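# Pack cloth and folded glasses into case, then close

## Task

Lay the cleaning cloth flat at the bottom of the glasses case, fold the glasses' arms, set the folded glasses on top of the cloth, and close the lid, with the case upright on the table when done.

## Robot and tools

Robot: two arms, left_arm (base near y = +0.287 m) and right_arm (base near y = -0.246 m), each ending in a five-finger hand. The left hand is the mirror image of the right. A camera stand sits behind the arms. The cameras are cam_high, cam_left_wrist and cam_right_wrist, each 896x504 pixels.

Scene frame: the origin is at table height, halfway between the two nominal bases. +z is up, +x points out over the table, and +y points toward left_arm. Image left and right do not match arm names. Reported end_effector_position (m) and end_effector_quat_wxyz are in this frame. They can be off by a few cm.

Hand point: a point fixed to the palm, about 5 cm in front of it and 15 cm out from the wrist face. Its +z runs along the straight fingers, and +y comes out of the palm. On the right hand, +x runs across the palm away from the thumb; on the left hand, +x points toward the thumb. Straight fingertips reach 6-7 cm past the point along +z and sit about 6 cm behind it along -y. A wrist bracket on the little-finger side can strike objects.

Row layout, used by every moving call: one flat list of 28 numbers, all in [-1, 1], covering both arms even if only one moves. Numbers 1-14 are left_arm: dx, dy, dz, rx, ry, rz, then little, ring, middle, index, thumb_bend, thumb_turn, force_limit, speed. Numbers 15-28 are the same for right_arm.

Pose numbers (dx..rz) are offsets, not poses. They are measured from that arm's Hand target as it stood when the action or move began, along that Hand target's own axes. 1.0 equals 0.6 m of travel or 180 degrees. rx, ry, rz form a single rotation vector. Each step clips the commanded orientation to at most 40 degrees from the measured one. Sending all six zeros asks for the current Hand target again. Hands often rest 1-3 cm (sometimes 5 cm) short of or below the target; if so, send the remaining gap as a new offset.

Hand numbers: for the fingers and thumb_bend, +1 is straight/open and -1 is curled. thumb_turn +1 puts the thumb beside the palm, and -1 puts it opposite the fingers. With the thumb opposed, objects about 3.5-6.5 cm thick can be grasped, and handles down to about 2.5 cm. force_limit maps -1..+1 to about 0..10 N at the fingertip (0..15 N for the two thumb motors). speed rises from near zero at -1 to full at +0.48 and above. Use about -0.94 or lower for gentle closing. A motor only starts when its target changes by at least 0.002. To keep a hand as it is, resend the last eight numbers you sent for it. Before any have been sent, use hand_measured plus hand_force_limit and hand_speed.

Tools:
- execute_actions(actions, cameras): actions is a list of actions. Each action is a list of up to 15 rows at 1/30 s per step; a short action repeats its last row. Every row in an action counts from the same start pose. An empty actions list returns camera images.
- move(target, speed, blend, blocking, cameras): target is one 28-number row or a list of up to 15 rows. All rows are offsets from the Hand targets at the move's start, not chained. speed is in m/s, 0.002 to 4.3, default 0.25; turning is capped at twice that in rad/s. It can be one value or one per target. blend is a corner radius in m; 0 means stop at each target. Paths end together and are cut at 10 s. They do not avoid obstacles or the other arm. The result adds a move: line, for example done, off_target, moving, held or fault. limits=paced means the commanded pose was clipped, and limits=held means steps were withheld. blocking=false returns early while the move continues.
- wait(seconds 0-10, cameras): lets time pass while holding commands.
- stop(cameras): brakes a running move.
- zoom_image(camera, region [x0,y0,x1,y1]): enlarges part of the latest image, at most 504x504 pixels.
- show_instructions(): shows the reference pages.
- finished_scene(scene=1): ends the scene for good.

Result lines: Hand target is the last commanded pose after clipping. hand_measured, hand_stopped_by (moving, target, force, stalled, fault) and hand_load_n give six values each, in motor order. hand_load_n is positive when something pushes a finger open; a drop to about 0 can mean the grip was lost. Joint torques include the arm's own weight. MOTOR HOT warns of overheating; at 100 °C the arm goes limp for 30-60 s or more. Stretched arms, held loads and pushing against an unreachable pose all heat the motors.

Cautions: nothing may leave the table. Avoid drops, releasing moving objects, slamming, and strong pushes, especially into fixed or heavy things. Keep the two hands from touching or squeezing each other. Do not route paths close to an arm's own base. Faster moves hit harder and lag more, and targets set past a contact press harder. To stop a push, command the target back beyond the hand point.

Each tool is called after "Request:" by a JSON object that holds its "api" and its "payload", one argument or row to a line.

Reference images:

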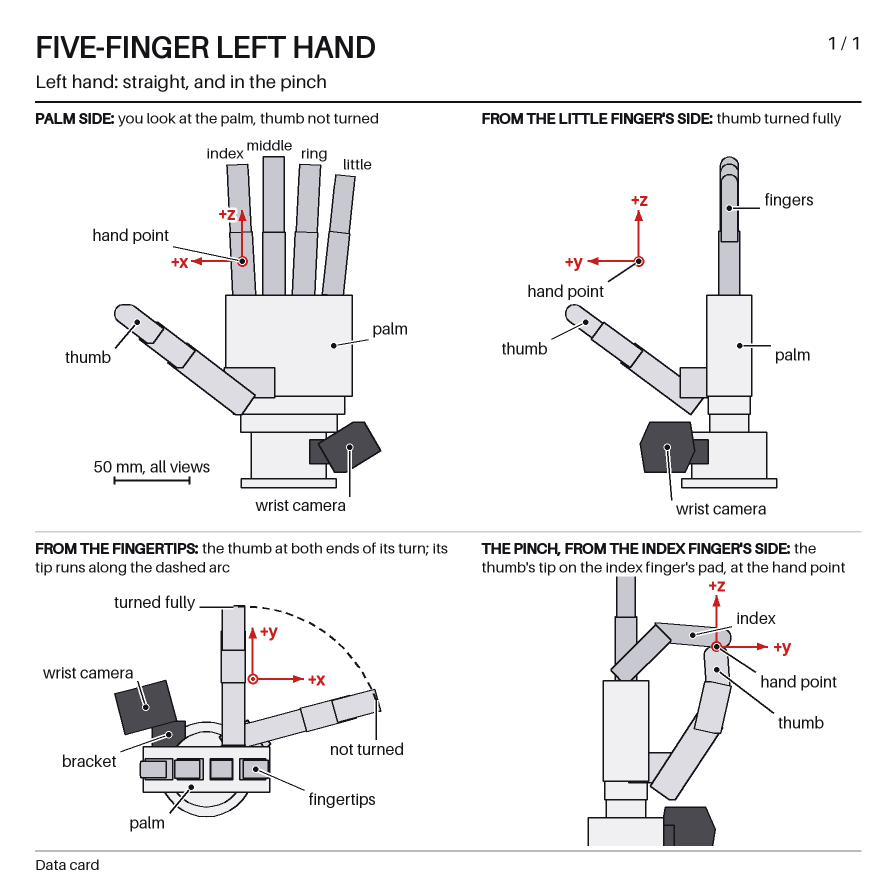

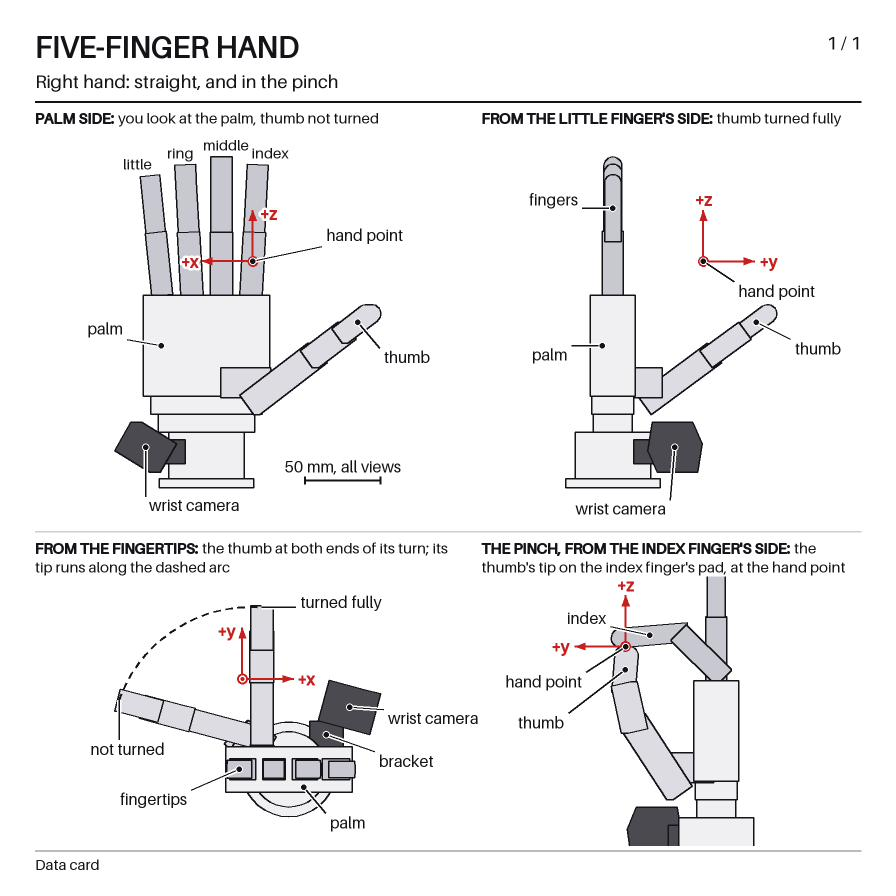

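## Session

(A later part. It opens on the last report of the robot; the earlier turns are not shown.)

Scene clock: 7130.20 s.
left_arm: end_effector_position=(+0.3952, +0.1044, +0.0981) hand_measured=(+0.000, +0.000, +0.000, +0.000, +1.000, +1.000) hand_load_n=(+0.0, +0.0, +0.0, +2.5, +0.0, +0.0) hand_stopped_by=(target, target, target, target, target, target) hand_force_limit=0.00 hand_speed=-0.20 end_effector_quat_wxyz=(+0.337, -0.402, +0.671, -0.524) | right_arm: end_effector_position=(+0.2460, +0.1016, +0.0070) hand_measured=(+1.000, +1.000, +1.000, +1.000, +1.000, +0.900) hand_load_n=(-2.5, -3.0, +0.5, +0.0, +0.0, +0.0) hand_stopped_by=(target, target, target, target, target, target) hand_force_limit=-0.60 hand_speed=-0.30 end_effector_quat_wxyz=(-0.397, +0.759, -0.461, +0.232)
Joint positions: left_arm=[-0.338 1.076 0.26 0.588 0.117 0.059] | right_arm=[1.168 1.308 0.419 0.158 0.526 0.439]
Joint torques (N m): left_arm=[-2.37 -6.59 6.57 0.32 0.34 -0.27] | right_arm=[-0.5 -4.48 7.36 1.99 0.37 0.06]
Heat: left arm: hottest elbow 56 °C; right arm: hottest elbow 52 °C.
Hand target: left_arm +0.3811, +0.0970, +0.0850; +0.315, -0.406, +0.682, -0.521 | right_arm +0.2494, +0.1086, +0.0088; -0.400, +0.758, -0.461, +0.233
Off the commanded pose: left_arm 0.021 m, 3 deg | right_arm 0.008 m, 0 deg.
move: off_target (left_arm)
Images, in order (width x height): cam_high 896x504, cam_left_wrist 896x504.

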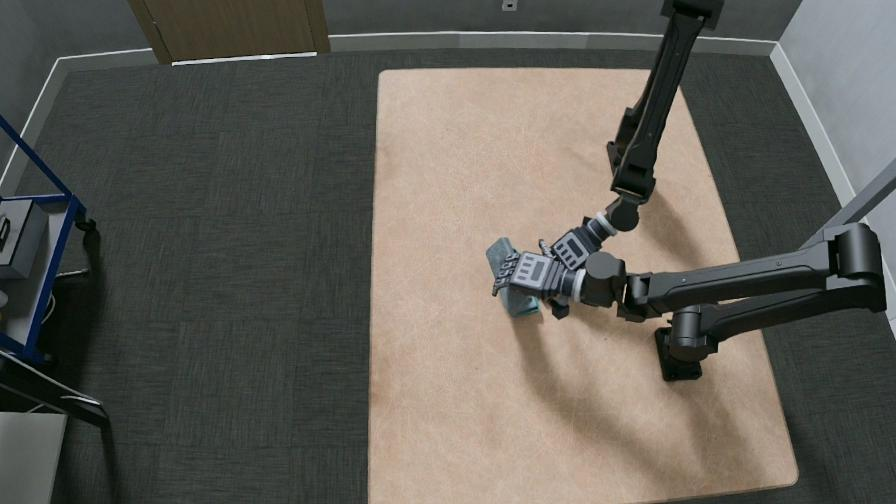

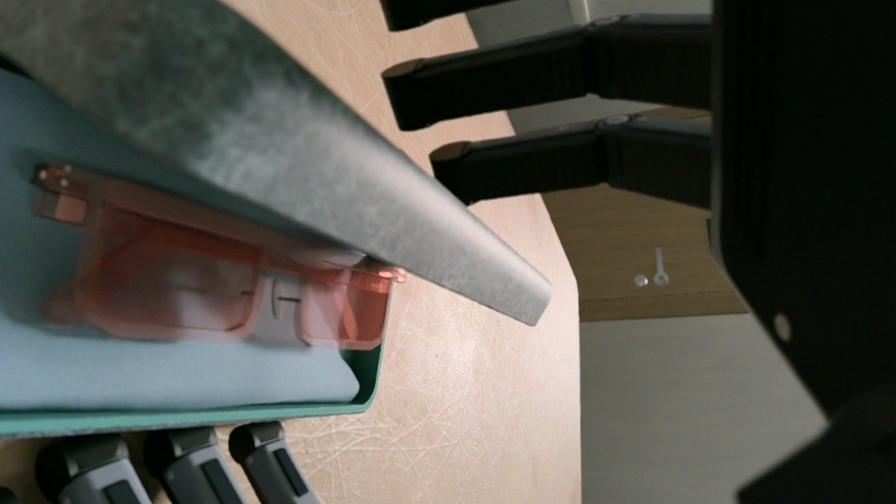

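Request:
{"api": "move", "payload": {
  "target": [
    [0.0178,0.02063,-0.01262,0,0,0,0,0,0,0,1,1,0,-0.2,0,0,0,0,0,0,1,1,1,1,1,0.9,-0.6,-0.3]
  ],
  "speed": 0.02,
  "cameras": ["cam_high","cam_left_wrist"]
}}

Request:
{"api": "zoom_image", "payload": {
  "camera": "cam_high",
  "region": [450, 220, 600, 340]
}}

Scene clock: 7138.37 s.
left_arm: end_effector_position=(+0.3854, +0.1015, +0.0942) hand_measured=(+0.000, +0.000, +0.000, +0.000, +1.000, +1.000) hand_load_n=(+0.0, +0.0, -0.5, +3.0, +0.0, +0.0) hand_stopped_by=(target, target, target, target, target, target) hand_force_limit=0.00 hand_speed=-0.20 end_effector_quat_wxyz=(+0.343, -0.403, +0.667, -0.525) | right_arm: end_effector_position=(+0.2460, +0.1016, +0.0070) hand_measured=(+1.000, +1.000, +1.000, +1.000, +1.000, +0.900) hand_load_n=(-3.0, -3.0, +0.5, +0.0, +0.0, +0.0) hand_stopped_by=(target, target, target, target, target, target) hand_force_limit=-0.60 hand_speed=-0.30 end_effector_quat_wxyz=(-0.397, +0.759, -0.461, +0.232)
Joint positions: left_arm=[-0.373 1.063 0.229 0.619 0.073 0.05] | right_arm=[1.168 1.308 0.419 0.158 0.526 0.439]
Joint torques (N m): left_arm=[-2.55 -5.19 5.71 0.68 0.51 -0.3] | right_arm=[-0.44 -4.42 7.34 2.02 0.38 0.05]
Heat: left arm: hottest elbow 56 °C; right arm: hottest elbow 52 °C.
Hand target: left_arm +0.3667, +0.0926, +0.0749; +0.315, -0.406, +0.682, -0.521 | right_arm +0.2494, +0.1085, +0.0088; -0.400, +0.758, -0.460, +0.233
Off the commanded pose: left_arm 0.028 m, 4 deg | right_arm 0.008 m, 0 deg.
move: off_target (left_arm)
Images, in order (width x height): cam_high 896x504, cam_left_wrist 896x504.

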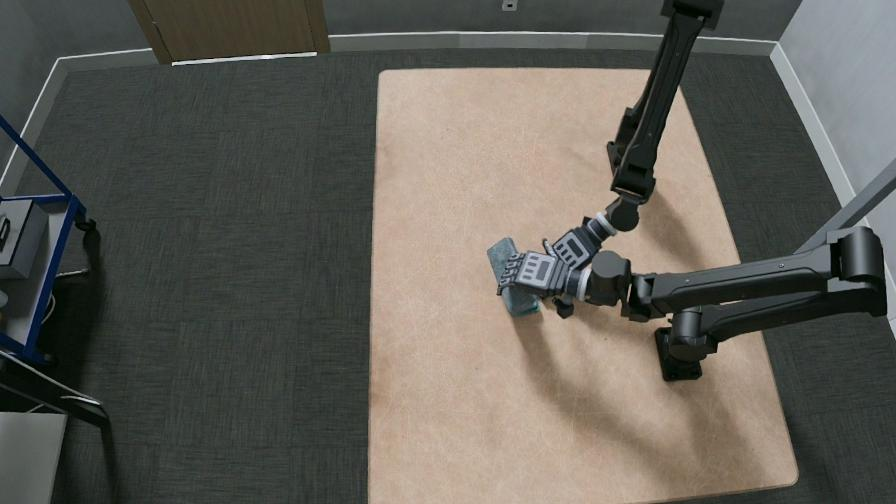

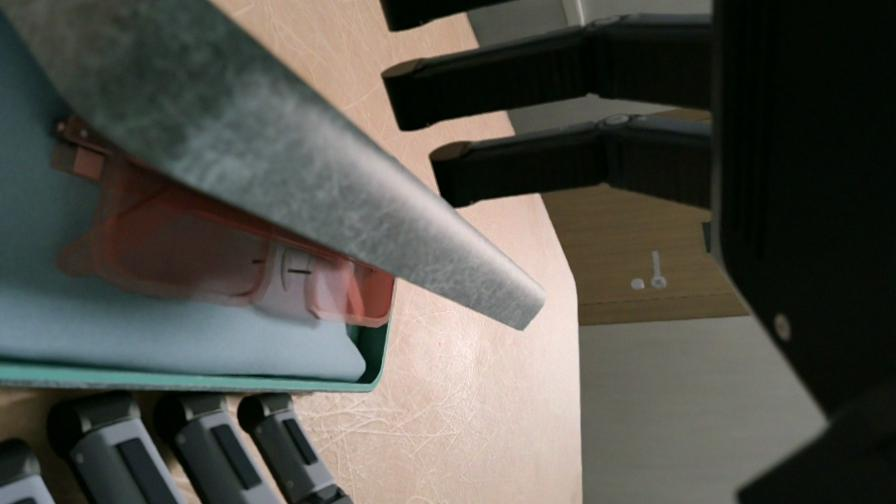

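Scaled by 3.360 from the camera's 896x504 image, which has a finer 1280x720 frame.

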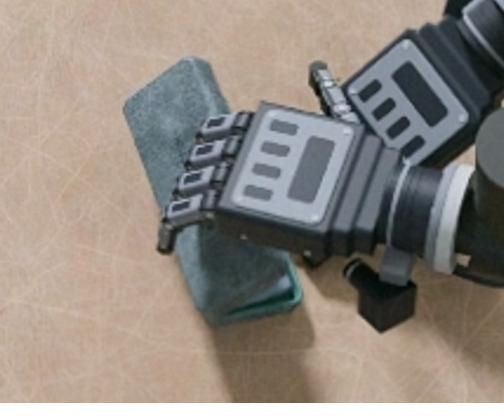

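Request:
{"api": "move", "payload": {
  "target": [
    [0.01417,0.02298,-0.00852,0,0,0,0,0,0,0,1,1,0,-0.2,0,0,0,0,0,0,1,1,1,1,1,0.9,-0.6,-0.3]
  ],
  "speed": 0.02,
  "cameras": ["cam_high","cam_left_wrist"]
}}

Request:
{"api": "zoom_image", "payload": {
  "camera": "cam_high",
  "region": [450, 220, 600, 340]
}}

Scene clock: 7154.07 s.
left_arm: end_effector_position=(+0.3767, +0.0987, +0.0920) hand_measured=(+0.000, +0.000, +0.000, +0.000, +1.000, +1.000) hand_load_n=(+0.0, +0.0, +0.0, +3.0, +0.0, -0.5) hand_stopped_by=(target, target, target, target, target, target) hand_force_limit=0.00 hand_speed=-0.20 end_effector_quat_wxyz=(+0.350, -0.400, +0.659, -0.532) | right_arm: end_effector_position=(+0.2460, +0.1018, +0.0071) hand_measured=(+1.000, +1.000, +1.000, +1.000, +1.000, +0.900) hand_load_n=(-4.5, -2.0, +0.5, +0.0, +0.0, -0.5) hand_stopped_by=(target, target, target, target, target, target) hand_force_limit=-0.60 hand_speed=-0.30 end_effector_quat_wxyz=(-0.397, +0.758, -0.463, +0.231)
Joint positions: left_arm=[-0.405 1.062 0.193 0.679 0.036 0.043] | right_arm=[1.168 1.308 0.419 0.158 0.526 0.443]
Joint torques (N m): left_arm=[-3.08 -3.49 5.18 0.44 0.63 -0.3] | right_arm=[-0.44 -4.48 7.38 2.02 0.38 0]
Heat: left arm: hottest elbow 55 °C; right arm: hottest elbow 52 °C.
Hand target: left_arm +0.3552, +0.0892, +0.0629; +0.315, -0.406, +0.682, -0.521 | right_arm +0.2494, +0.1085, +0.0088; -0.400, +0.758, -0.460, +0.233
Off the commanded pose: left_arm 0.037 m, 5 deg | right_arm 0.008 m, 0 deg.
move: off_target (left_arm)
Images, in order (width x height): cam_high 896x504, cam_left_wrist 896x504.

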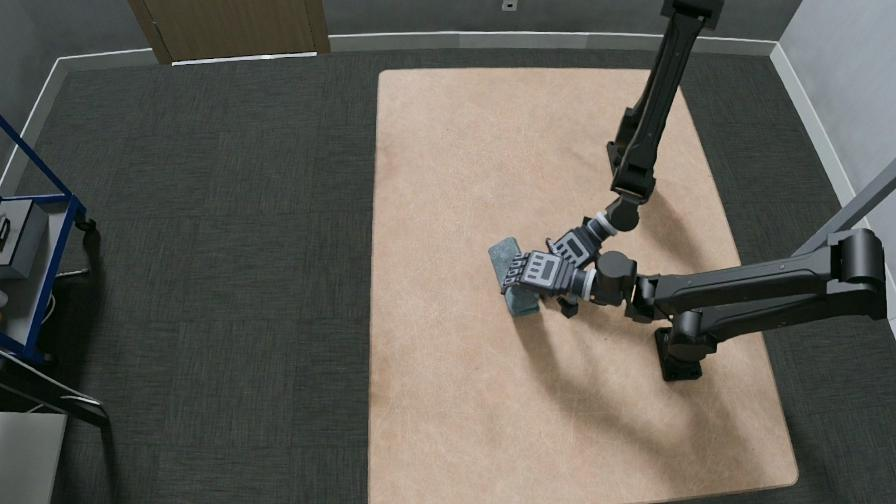

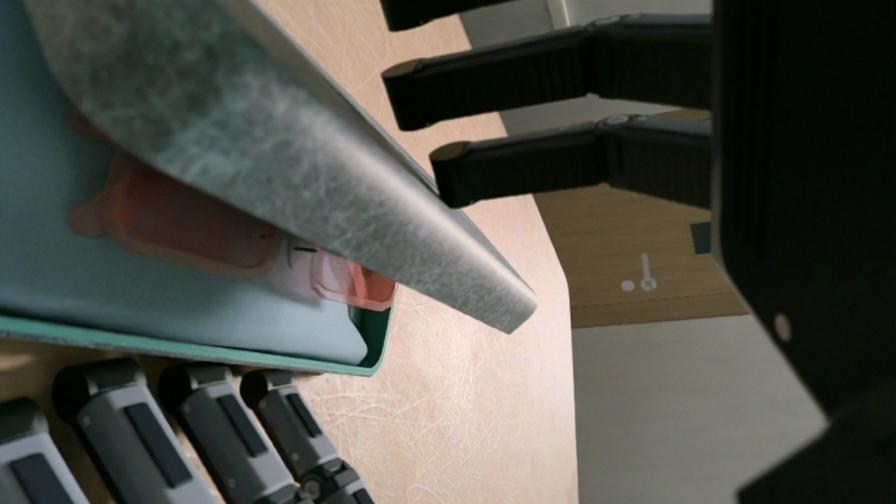

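Scaled by 3.360 from the camera's 896x504 image, which has a finer 1280x720 frame.

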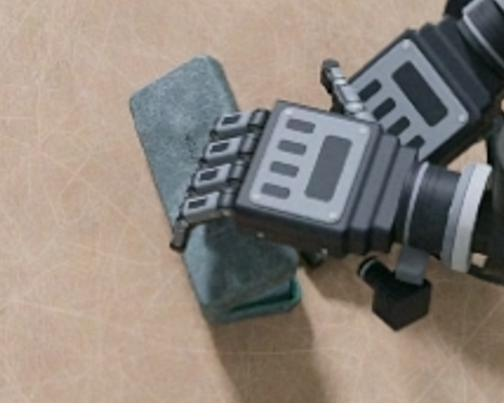

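Request:
{"api": "move", "payload": {
  "target": [
    [0.004,0.02415,0.002,0,0,0,0,0,0,0,1,1,0,-0.2,0,0,0,0,0,0,1,1,1,1,1,0.9,-0.6,-0.3]
  ],
  "speed": 0.02,
  "cameras": ["cam_high","cam_left_wrist"]
}}

Request:
{"api": "zoom_image", "payload": {
  "camera": "cam_high",
  "region": [450, 220, 600, 340]
}}

Scene clock: 7167.10 s.
left_arm: end_effector_position=(+0.3645, +0.0932, +0.0668) hand_measured=(+0.000, +0.000, +0.000, +0.000, +1.000, +1.000) hand_load_n=(+0.0, +0.0, +0.0, +0.0, -1.5, +0.5) hand_stopped_by=(target, target, target, target, target, target) hand_force_limit=0.00 hand_speed=-0.20 end_effector_quat_wxyz=(+0.329, -0.413, +0.661, -0.533) | right_arm: end_effector_position=(+0.2459, +0.1024, +0.0072) hand_measured=(+1.000, +1.000, +1.000, +1.000, +1.000, +0.900) hand_load_n=(+0.0, +0.0, +0.5, +0.0, +0.0, -0.5) hand_stopped_by=(target, target, target, target, target, target) hand_force_limit=-0.60 hand_speed=-0.30 end_effector_quat_wxyz=(-0.398, +0.756, -0.465, +0.230)
Joint positions: left_arm=[-0.425 1.156 0.157 0.782 0.033 0.002] | right_arm=[1.168 1.309 0.419 0.159 0.526 0.449]
Joint torques (N m): left_arm=[-2.26 -3.9 5.48 1.01 0.26 0.05] | right_arm=[-0.62 -4.54 7.34 1.92 0.34 -0.04]
Heat: left arm: hottest elbow 54 °C; right arm: hottest elbow 52 °C.
Hand target: left_arm +0.3519, +0.0884, +0.0486; +0.315, -0.406, +0.682, -0.521 | right_arm +0.2493, +0.1086, +0.0088; -0.400, +0.758, -0.460, +0.233
Off the commanded pose: left_arm 0.023 m, 3 deg | right_arm 0.007 m, 1 deg.
move: off_target (left_arm)
Images, in order (width x height): cam_high 896x504, cam_left_wrist 896x504.

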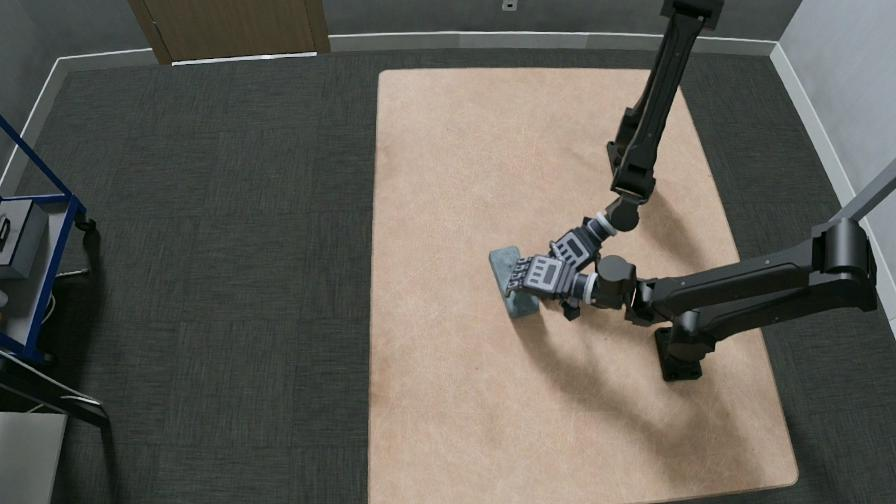

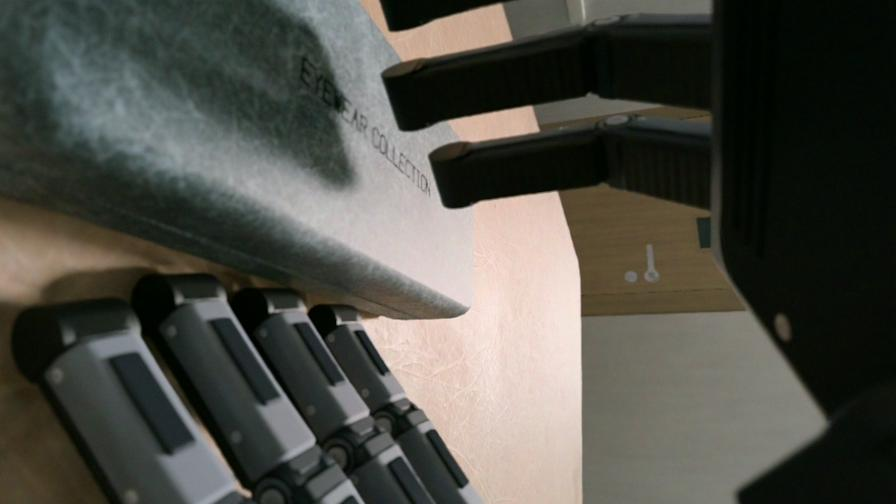

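Scaled by 3.360 from the camera's 896x504 image, which has a finer 1280x720 frame.

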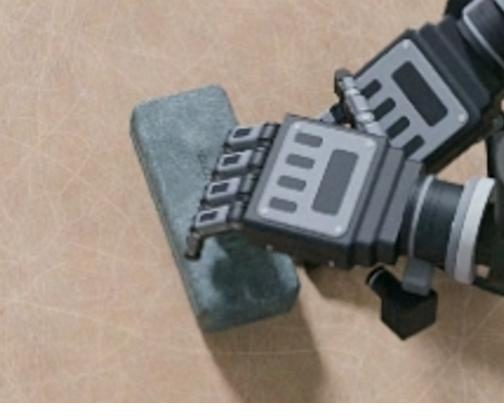

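Request:
{"api": "move", "payload": {
  "target": [
    [-0.0405,-0.1554,0.0005,0,0,0,0,0,0,0,1,1,0,-0.2,0,0,0,0,0,0,1,1,1,1,1,0.9,-0.6,-0.3]
  ],
  "speed": 0.08,
  "cameras": ["cam_high","cam_left_wrist"]
}}

Request:
{"api": "zoom_image", "payload": {
  "camera": "cam_high",
  "region": [450, 220, 600, 340]
}}

Scene clock: 7179.83 s.
left_arm: end_effector_position=(+0.3699, +0.0980, +0.1178) hand_measured=(+0.000, +0.000, +0.000, +0.000, +1.000, +1.000) hand_load_n=(+0.0, +0.0, +0.0, -0.5, +0.0, -0.5) hand_stopped_by=(target, target, target, target, target, target) hand_force_limit=0.00 hand_speed=-0.20 end_effector_quat_wxyz=(+0.300, -0.414, +0.689, -0.514) | right_arm: end_effector_position=(+0.2460, +0.1022, +0.0072) hand_measured=(+1.000, +1.000, +1.000, +1.000, +1.000, +0.900) hand_load_n=(+0.0, -0.5, +0.0, +0.0, +0.0, +0.0) hand_stopped_by=(target, target, target, target, target, target) hand_force_limit=-0.60 hand_speed=-0.30 end_effector_quat_wxyz=(-0.398, +0.757, -0.465, +0.231)
Joint positions: left_arm=[-0.365 0.892 0.296 0.296 0.129 0.028] | right_arm=[1.168 1.309 0.419 0.159 0.527 0.448]
Joint torques (N m): left_arm=[0.38 -5.71 12.81 0.81 0.11 0.06] | right_arm=[-0.5 -4.54 7.36 1.96 0.34 -0.03]
Heat: left arm: hottest elbow 55 °C; right arm: hottest elbow 52 °C.
Hand target: left_arm +0.3847, +0.0977, +0.1388; +0.315, -0.406, +0.682, -0.521 | right_arm +0.2494, +0.1086, +0.0089; -0.400, +0.758, -0.460, +0.233
Off the commanded pose: left_arm 0.026 m, 2 deg | right_arm 0.007 m, 1 deg.
move: off_target (left_arm)
Images, in order (width x height): cam_high 896x504, cam_left_wrist 896x504.

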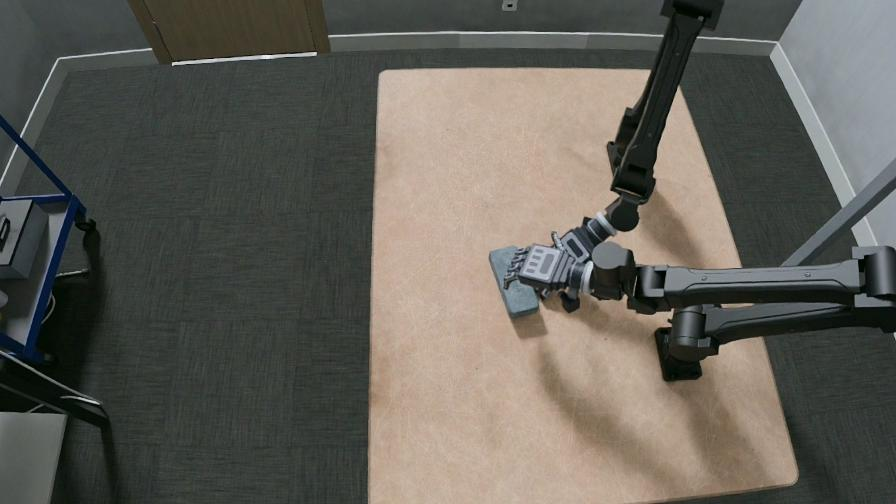

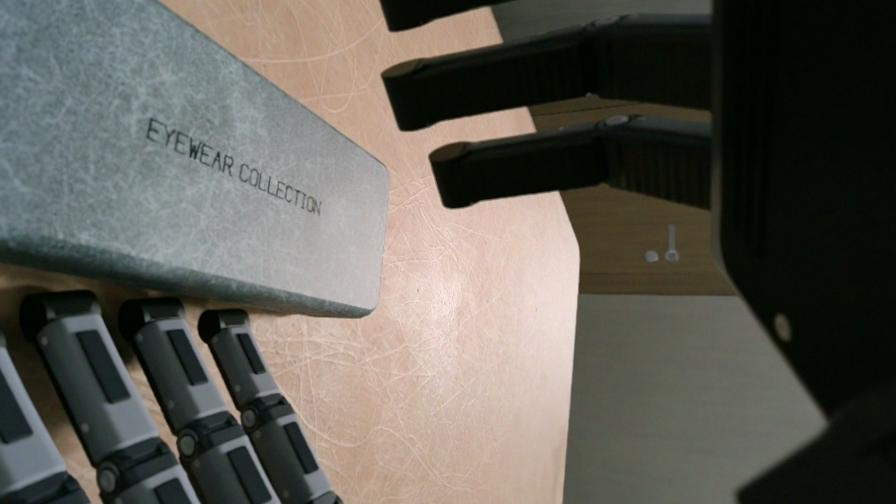

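Scaled by 3.360 from the camera's 896x504 image, which has a finer 1280x720 frame.

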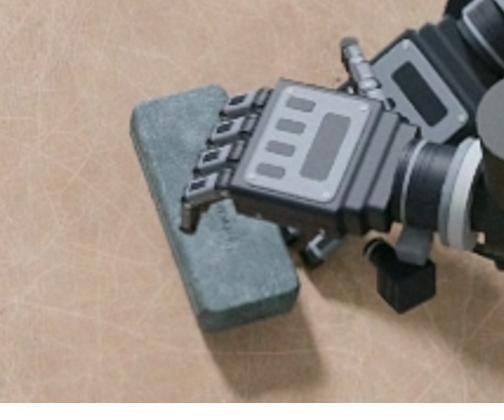

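Request:
{"api": "move", "payload": {
  "target": [
    [-0.02158,-0.09767,-0.02828,0,0,0,0,0,0,0,1,1,0,-0.2,0,0,0,0,0,0,1,1,1,1,1,0.9,-0.6,-0.3],
    [-0.3328,-0.03332,-0.39732,0,0,0,0,0,0,0,1,1,0,-0.2,0,0,0,0,0,0,1,1,1,1,1,0.9,-0.6,-0.3]
  ],
  "speed": 0.15,
  "blend": 0.03,
  "cameras": ["cam_high","cam_left_wrist"]
}}

Request:
{"api": "zoom_image", "payload": {
  "camera": "cam_high",
  "region": [450, 220, 600, 340]
}}

Scene clock: 7197.30 s.
left_arm: end_effector_position=(+0.2748, +0.3701, +0.2082) hand_measured=(+0.000, +0.000, +0.000, +0.000, +1.000, +1.000) hand_load_n=(+0.0, -0.5, +0.0, +0.0, +0.0, -0.5) hand_stopped_by=(target, target, target, target, target, target) hand_force_limit=0.00 hand_speed=-0.20 end_effector_quat_wxyz=(+0.303, -0.418, +0.675, -0.527) | right_arm: end_effector_position=(+0.2460, +0.1022, +0.0072) hand_measured=(+1.000, +1.000, +1.000, +1.000, +1.000, +0.900) hand_load_n=(+0.0, +0.0, +0.0, +0.0, +0.0, +0.0) hand_stopped_by=(target, target, target, target, target, target) hand_force_limit=-0.60 hand_speed=-0.30 end_effector_quat_wxyz=(-0.398, +0.757, -0.465, +0.231)
Joint positions: left_arm=[1.055 0.912 0.696 -1.275 1.306 1.456] | right_arm=[1.168 1.309 0.419 0.159 0.527 0.448]
Joint torques (N m): left_arm=[-0.56 -4.54 12.67 -0.55 0.87 0.05] | right_arm=[-0.62 -4.54 7.38 1.96 0.33 -0.03]
Heat: left arm: hottest elbow 57 °C; right arm: hottest elbow 52 °C.
Hand target: left_arm +0.2804, +0.3797, +0.2208; +0.315, -0.406, +0.682, -0.521 | right_arm +0.2494, +0.1086, +0.0089; -0.400, +0.758, -0.460, +0.233
Off the commanded pose: left_arm 0.017 m, 2 deg | right_arm 0.007 m, 1 deg.
move: off_target (left_arm)
Images, in order (width x height): cam_high 896x504, cam_left_wrist 896x504.

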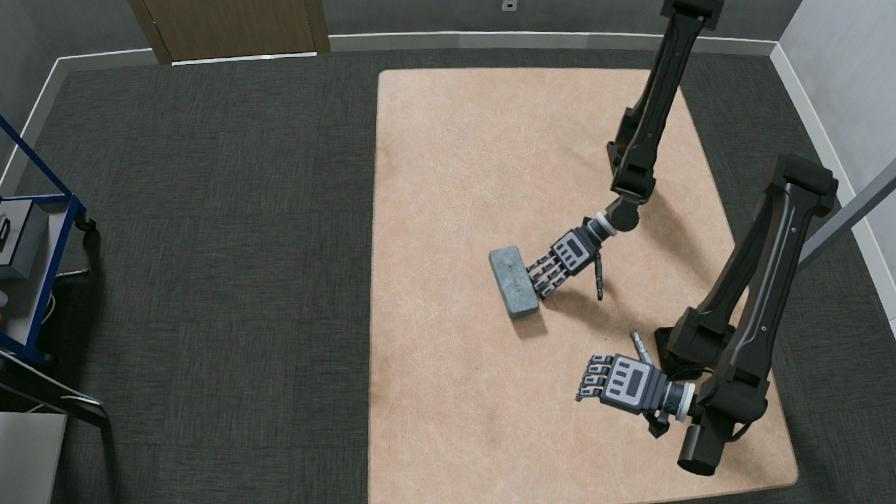

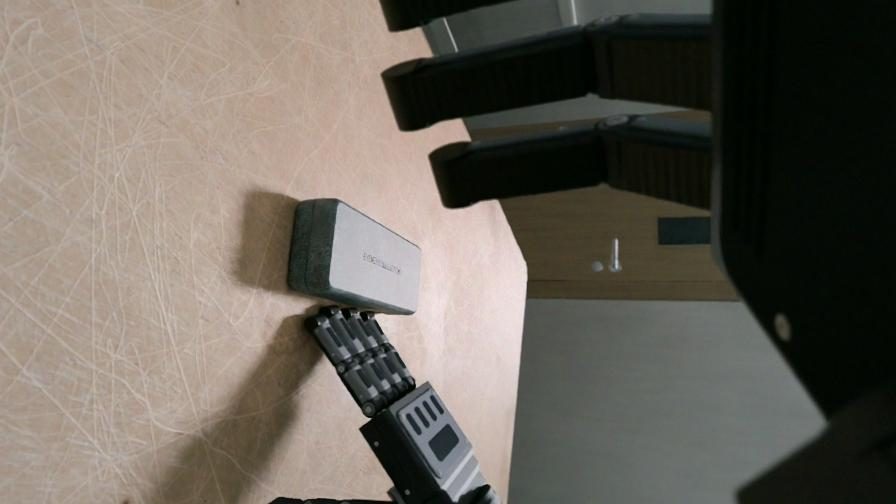

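Scaled by 3.360 from the camera's 896x504 image, which has a finer 1280x720 frame.

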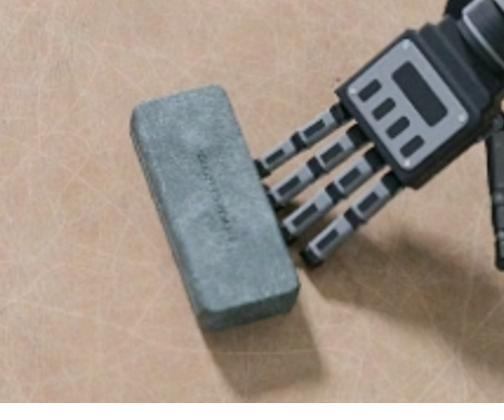

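Lid is shut. Let me zoom in to confirm it's fully closed.

Request:
{"api": "zoom_image", "payload": {
  "camera": "cam_left_wrist",
  "region": [240, 160, 460, 340]
}}

Request:
{"api": "zoom_image", "payload": {
  "camera": "cam_high",
  "region": [480, 235, 550, 325]
}}

Scaled by 2.291 from the camera's 896x504 image, which has a finer 1280x720 frame.

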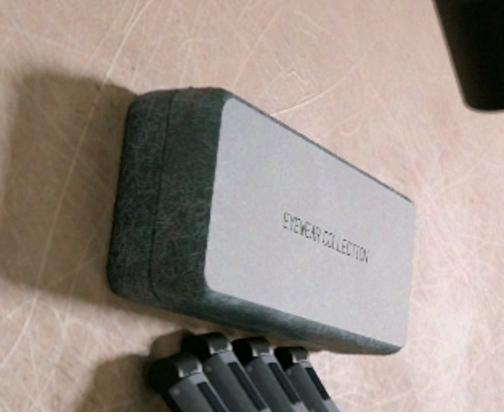

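Scaled by 5.600 from the camera's 896x504 image, which has a finer 1280x720 frame.

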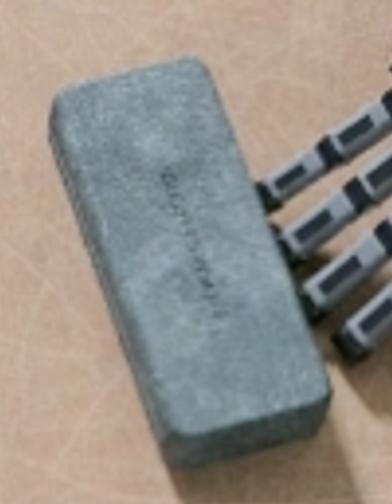

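Request:
{"api": "move", "payload": {
  "target": [
    [0,0,0,0,0,0,0,0,0,0,1,1,0,-0.2,-0.01917,0.0393,-0.07067,0,0,0,1,1,1,1,1,0.9,-0.6,-0.3],
    [0,0,0,0,0,0,0,0,0,0,1,1,0,-0.2,-0.0028,-0.09973,-0.20628,0,0,0,1,1,1,1,1,0.9,-0.6,-0.3]
  ],
  "speed": [0.06, 0.12],
  "blend": 0.02,
  "cameras": ["all"]
}}

Request:
{"api": "zoom_image", "payload": {
  "camera": "cam_high",
  "region": [480, 235, 550, 325]
}}

Request:
{"api": "zoom_image", "payload": {
  "camera": "cam_left_wrist",
  "region": [240, 160, 460, 340]
}}

Scene clock: 7217.37 s.
left_arm: end_effector_position=(+0.2747, +0.3699, +0.2081) hand_measured=(+0.000, +0.000, +0.000, +0.000, +1.000, +1.000) hand_load_n=(+0.0, +0.0, +0.0, +0.0, +0.0, -0.5) hand_stopped_by=(target, target, target, target, target, target) hand_force_limit=0.00 hand_speed=-0.20 end_effector_quat_wxyz=(+0.303, -0.418, +0.675, -0.527) | right_arm: end_effector_position=(+0.1882, +0.0582, +0.0997) hand_measured=(+1.000, +1.000, +1.000, +1.000, +1.000, +0.900) hand_load_n=(+0.0, +0.0, +0.0, +0.0, +0.0, -0.5) hand_stopped_by=(target, target, target, target, target, target) hand_force_limit=-0.60 hand_speed=-0.30 end_effector_quat_wxyz=(-0.376, +0.770, -0.455, +0.242)
Joint positions: left_arm=[1.055 0.913 0.696 -1.277 1.306 1.459] | right_arm=[1.332 0.872 0.488 -0.47 0.65 0.568]
Joint torques (N m): left_arm=[-0.85 -4.6 12.77 -0.54 0.84 0.04] | right_arm=[0.15 -2.84 12.67 1.01 0.47 0.19]
Heat: left arm: hottest elbow 60 °C; right arm: hottest elbow 52 °C.
Hand target: left_arm +0.2804, +0.3797, +0.2209; +0.314, -0.406, +0.682, -0.521 | right_arm +0.1899, +0.0771, +0.1286; -0.400, +0.758, -0.460, +0.233
Off the commanded pose: left_arm 0.017 m, 2 deg | right_arm 0.035 m, 3 deg.
move: off_target (left_arm, right_arm)

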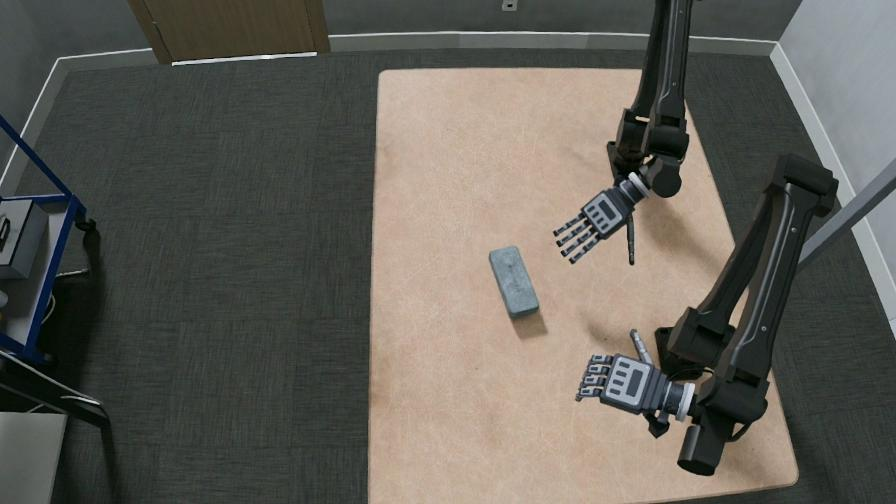

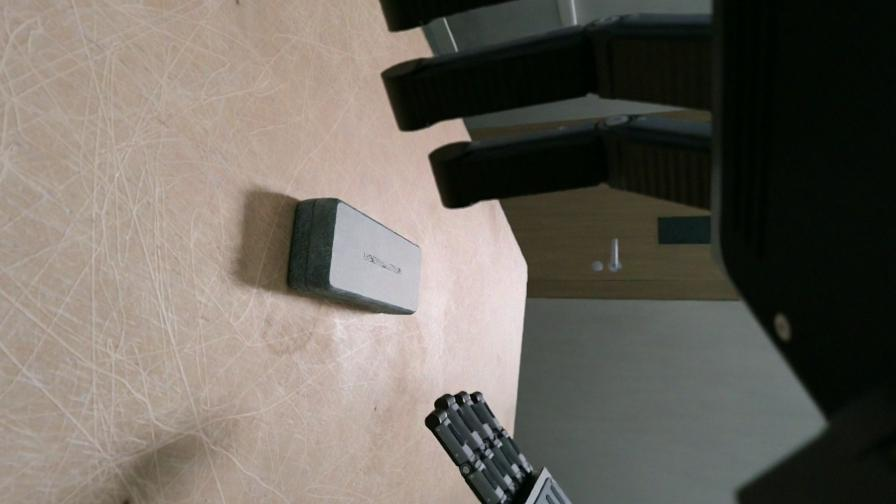

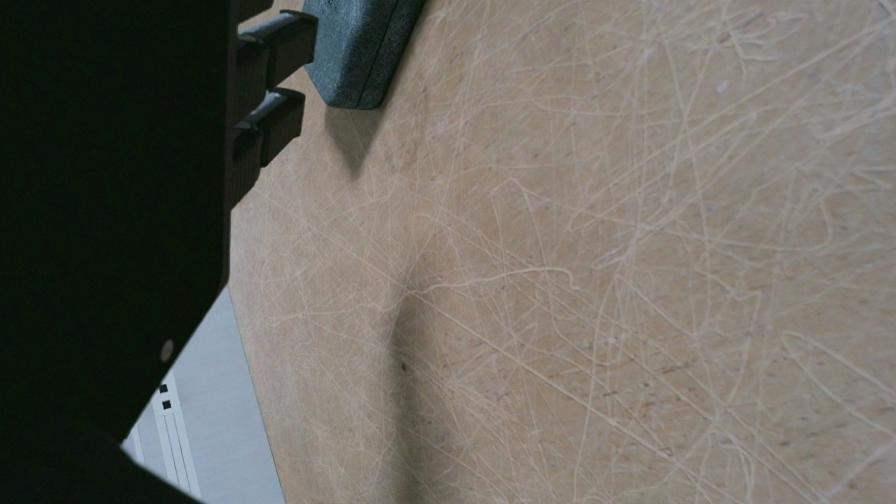

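Scaled by 5.600 from the camera's 896x504 image, which has a finer 1280x720 frame.

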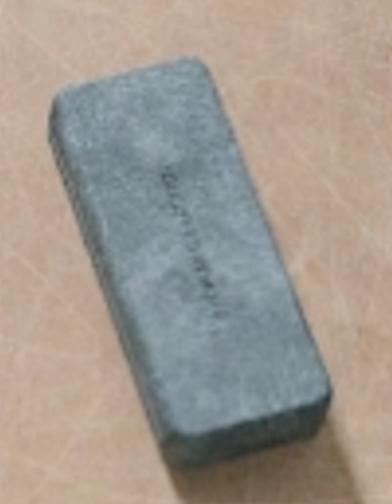

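Scaled by 2.291 from the camera's 896x504 image, which has a finer 1280x720 frame.

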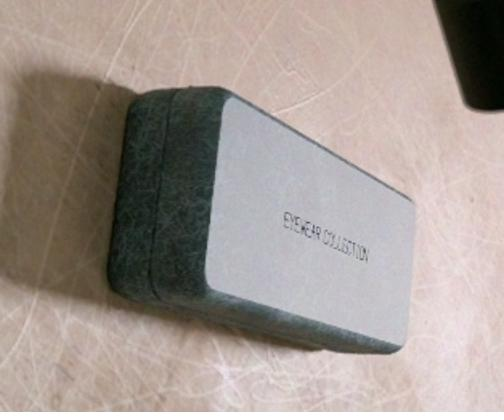

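Request:
{"api": "finished_scene", "payload": {

}}

The scene is finished: the task was done.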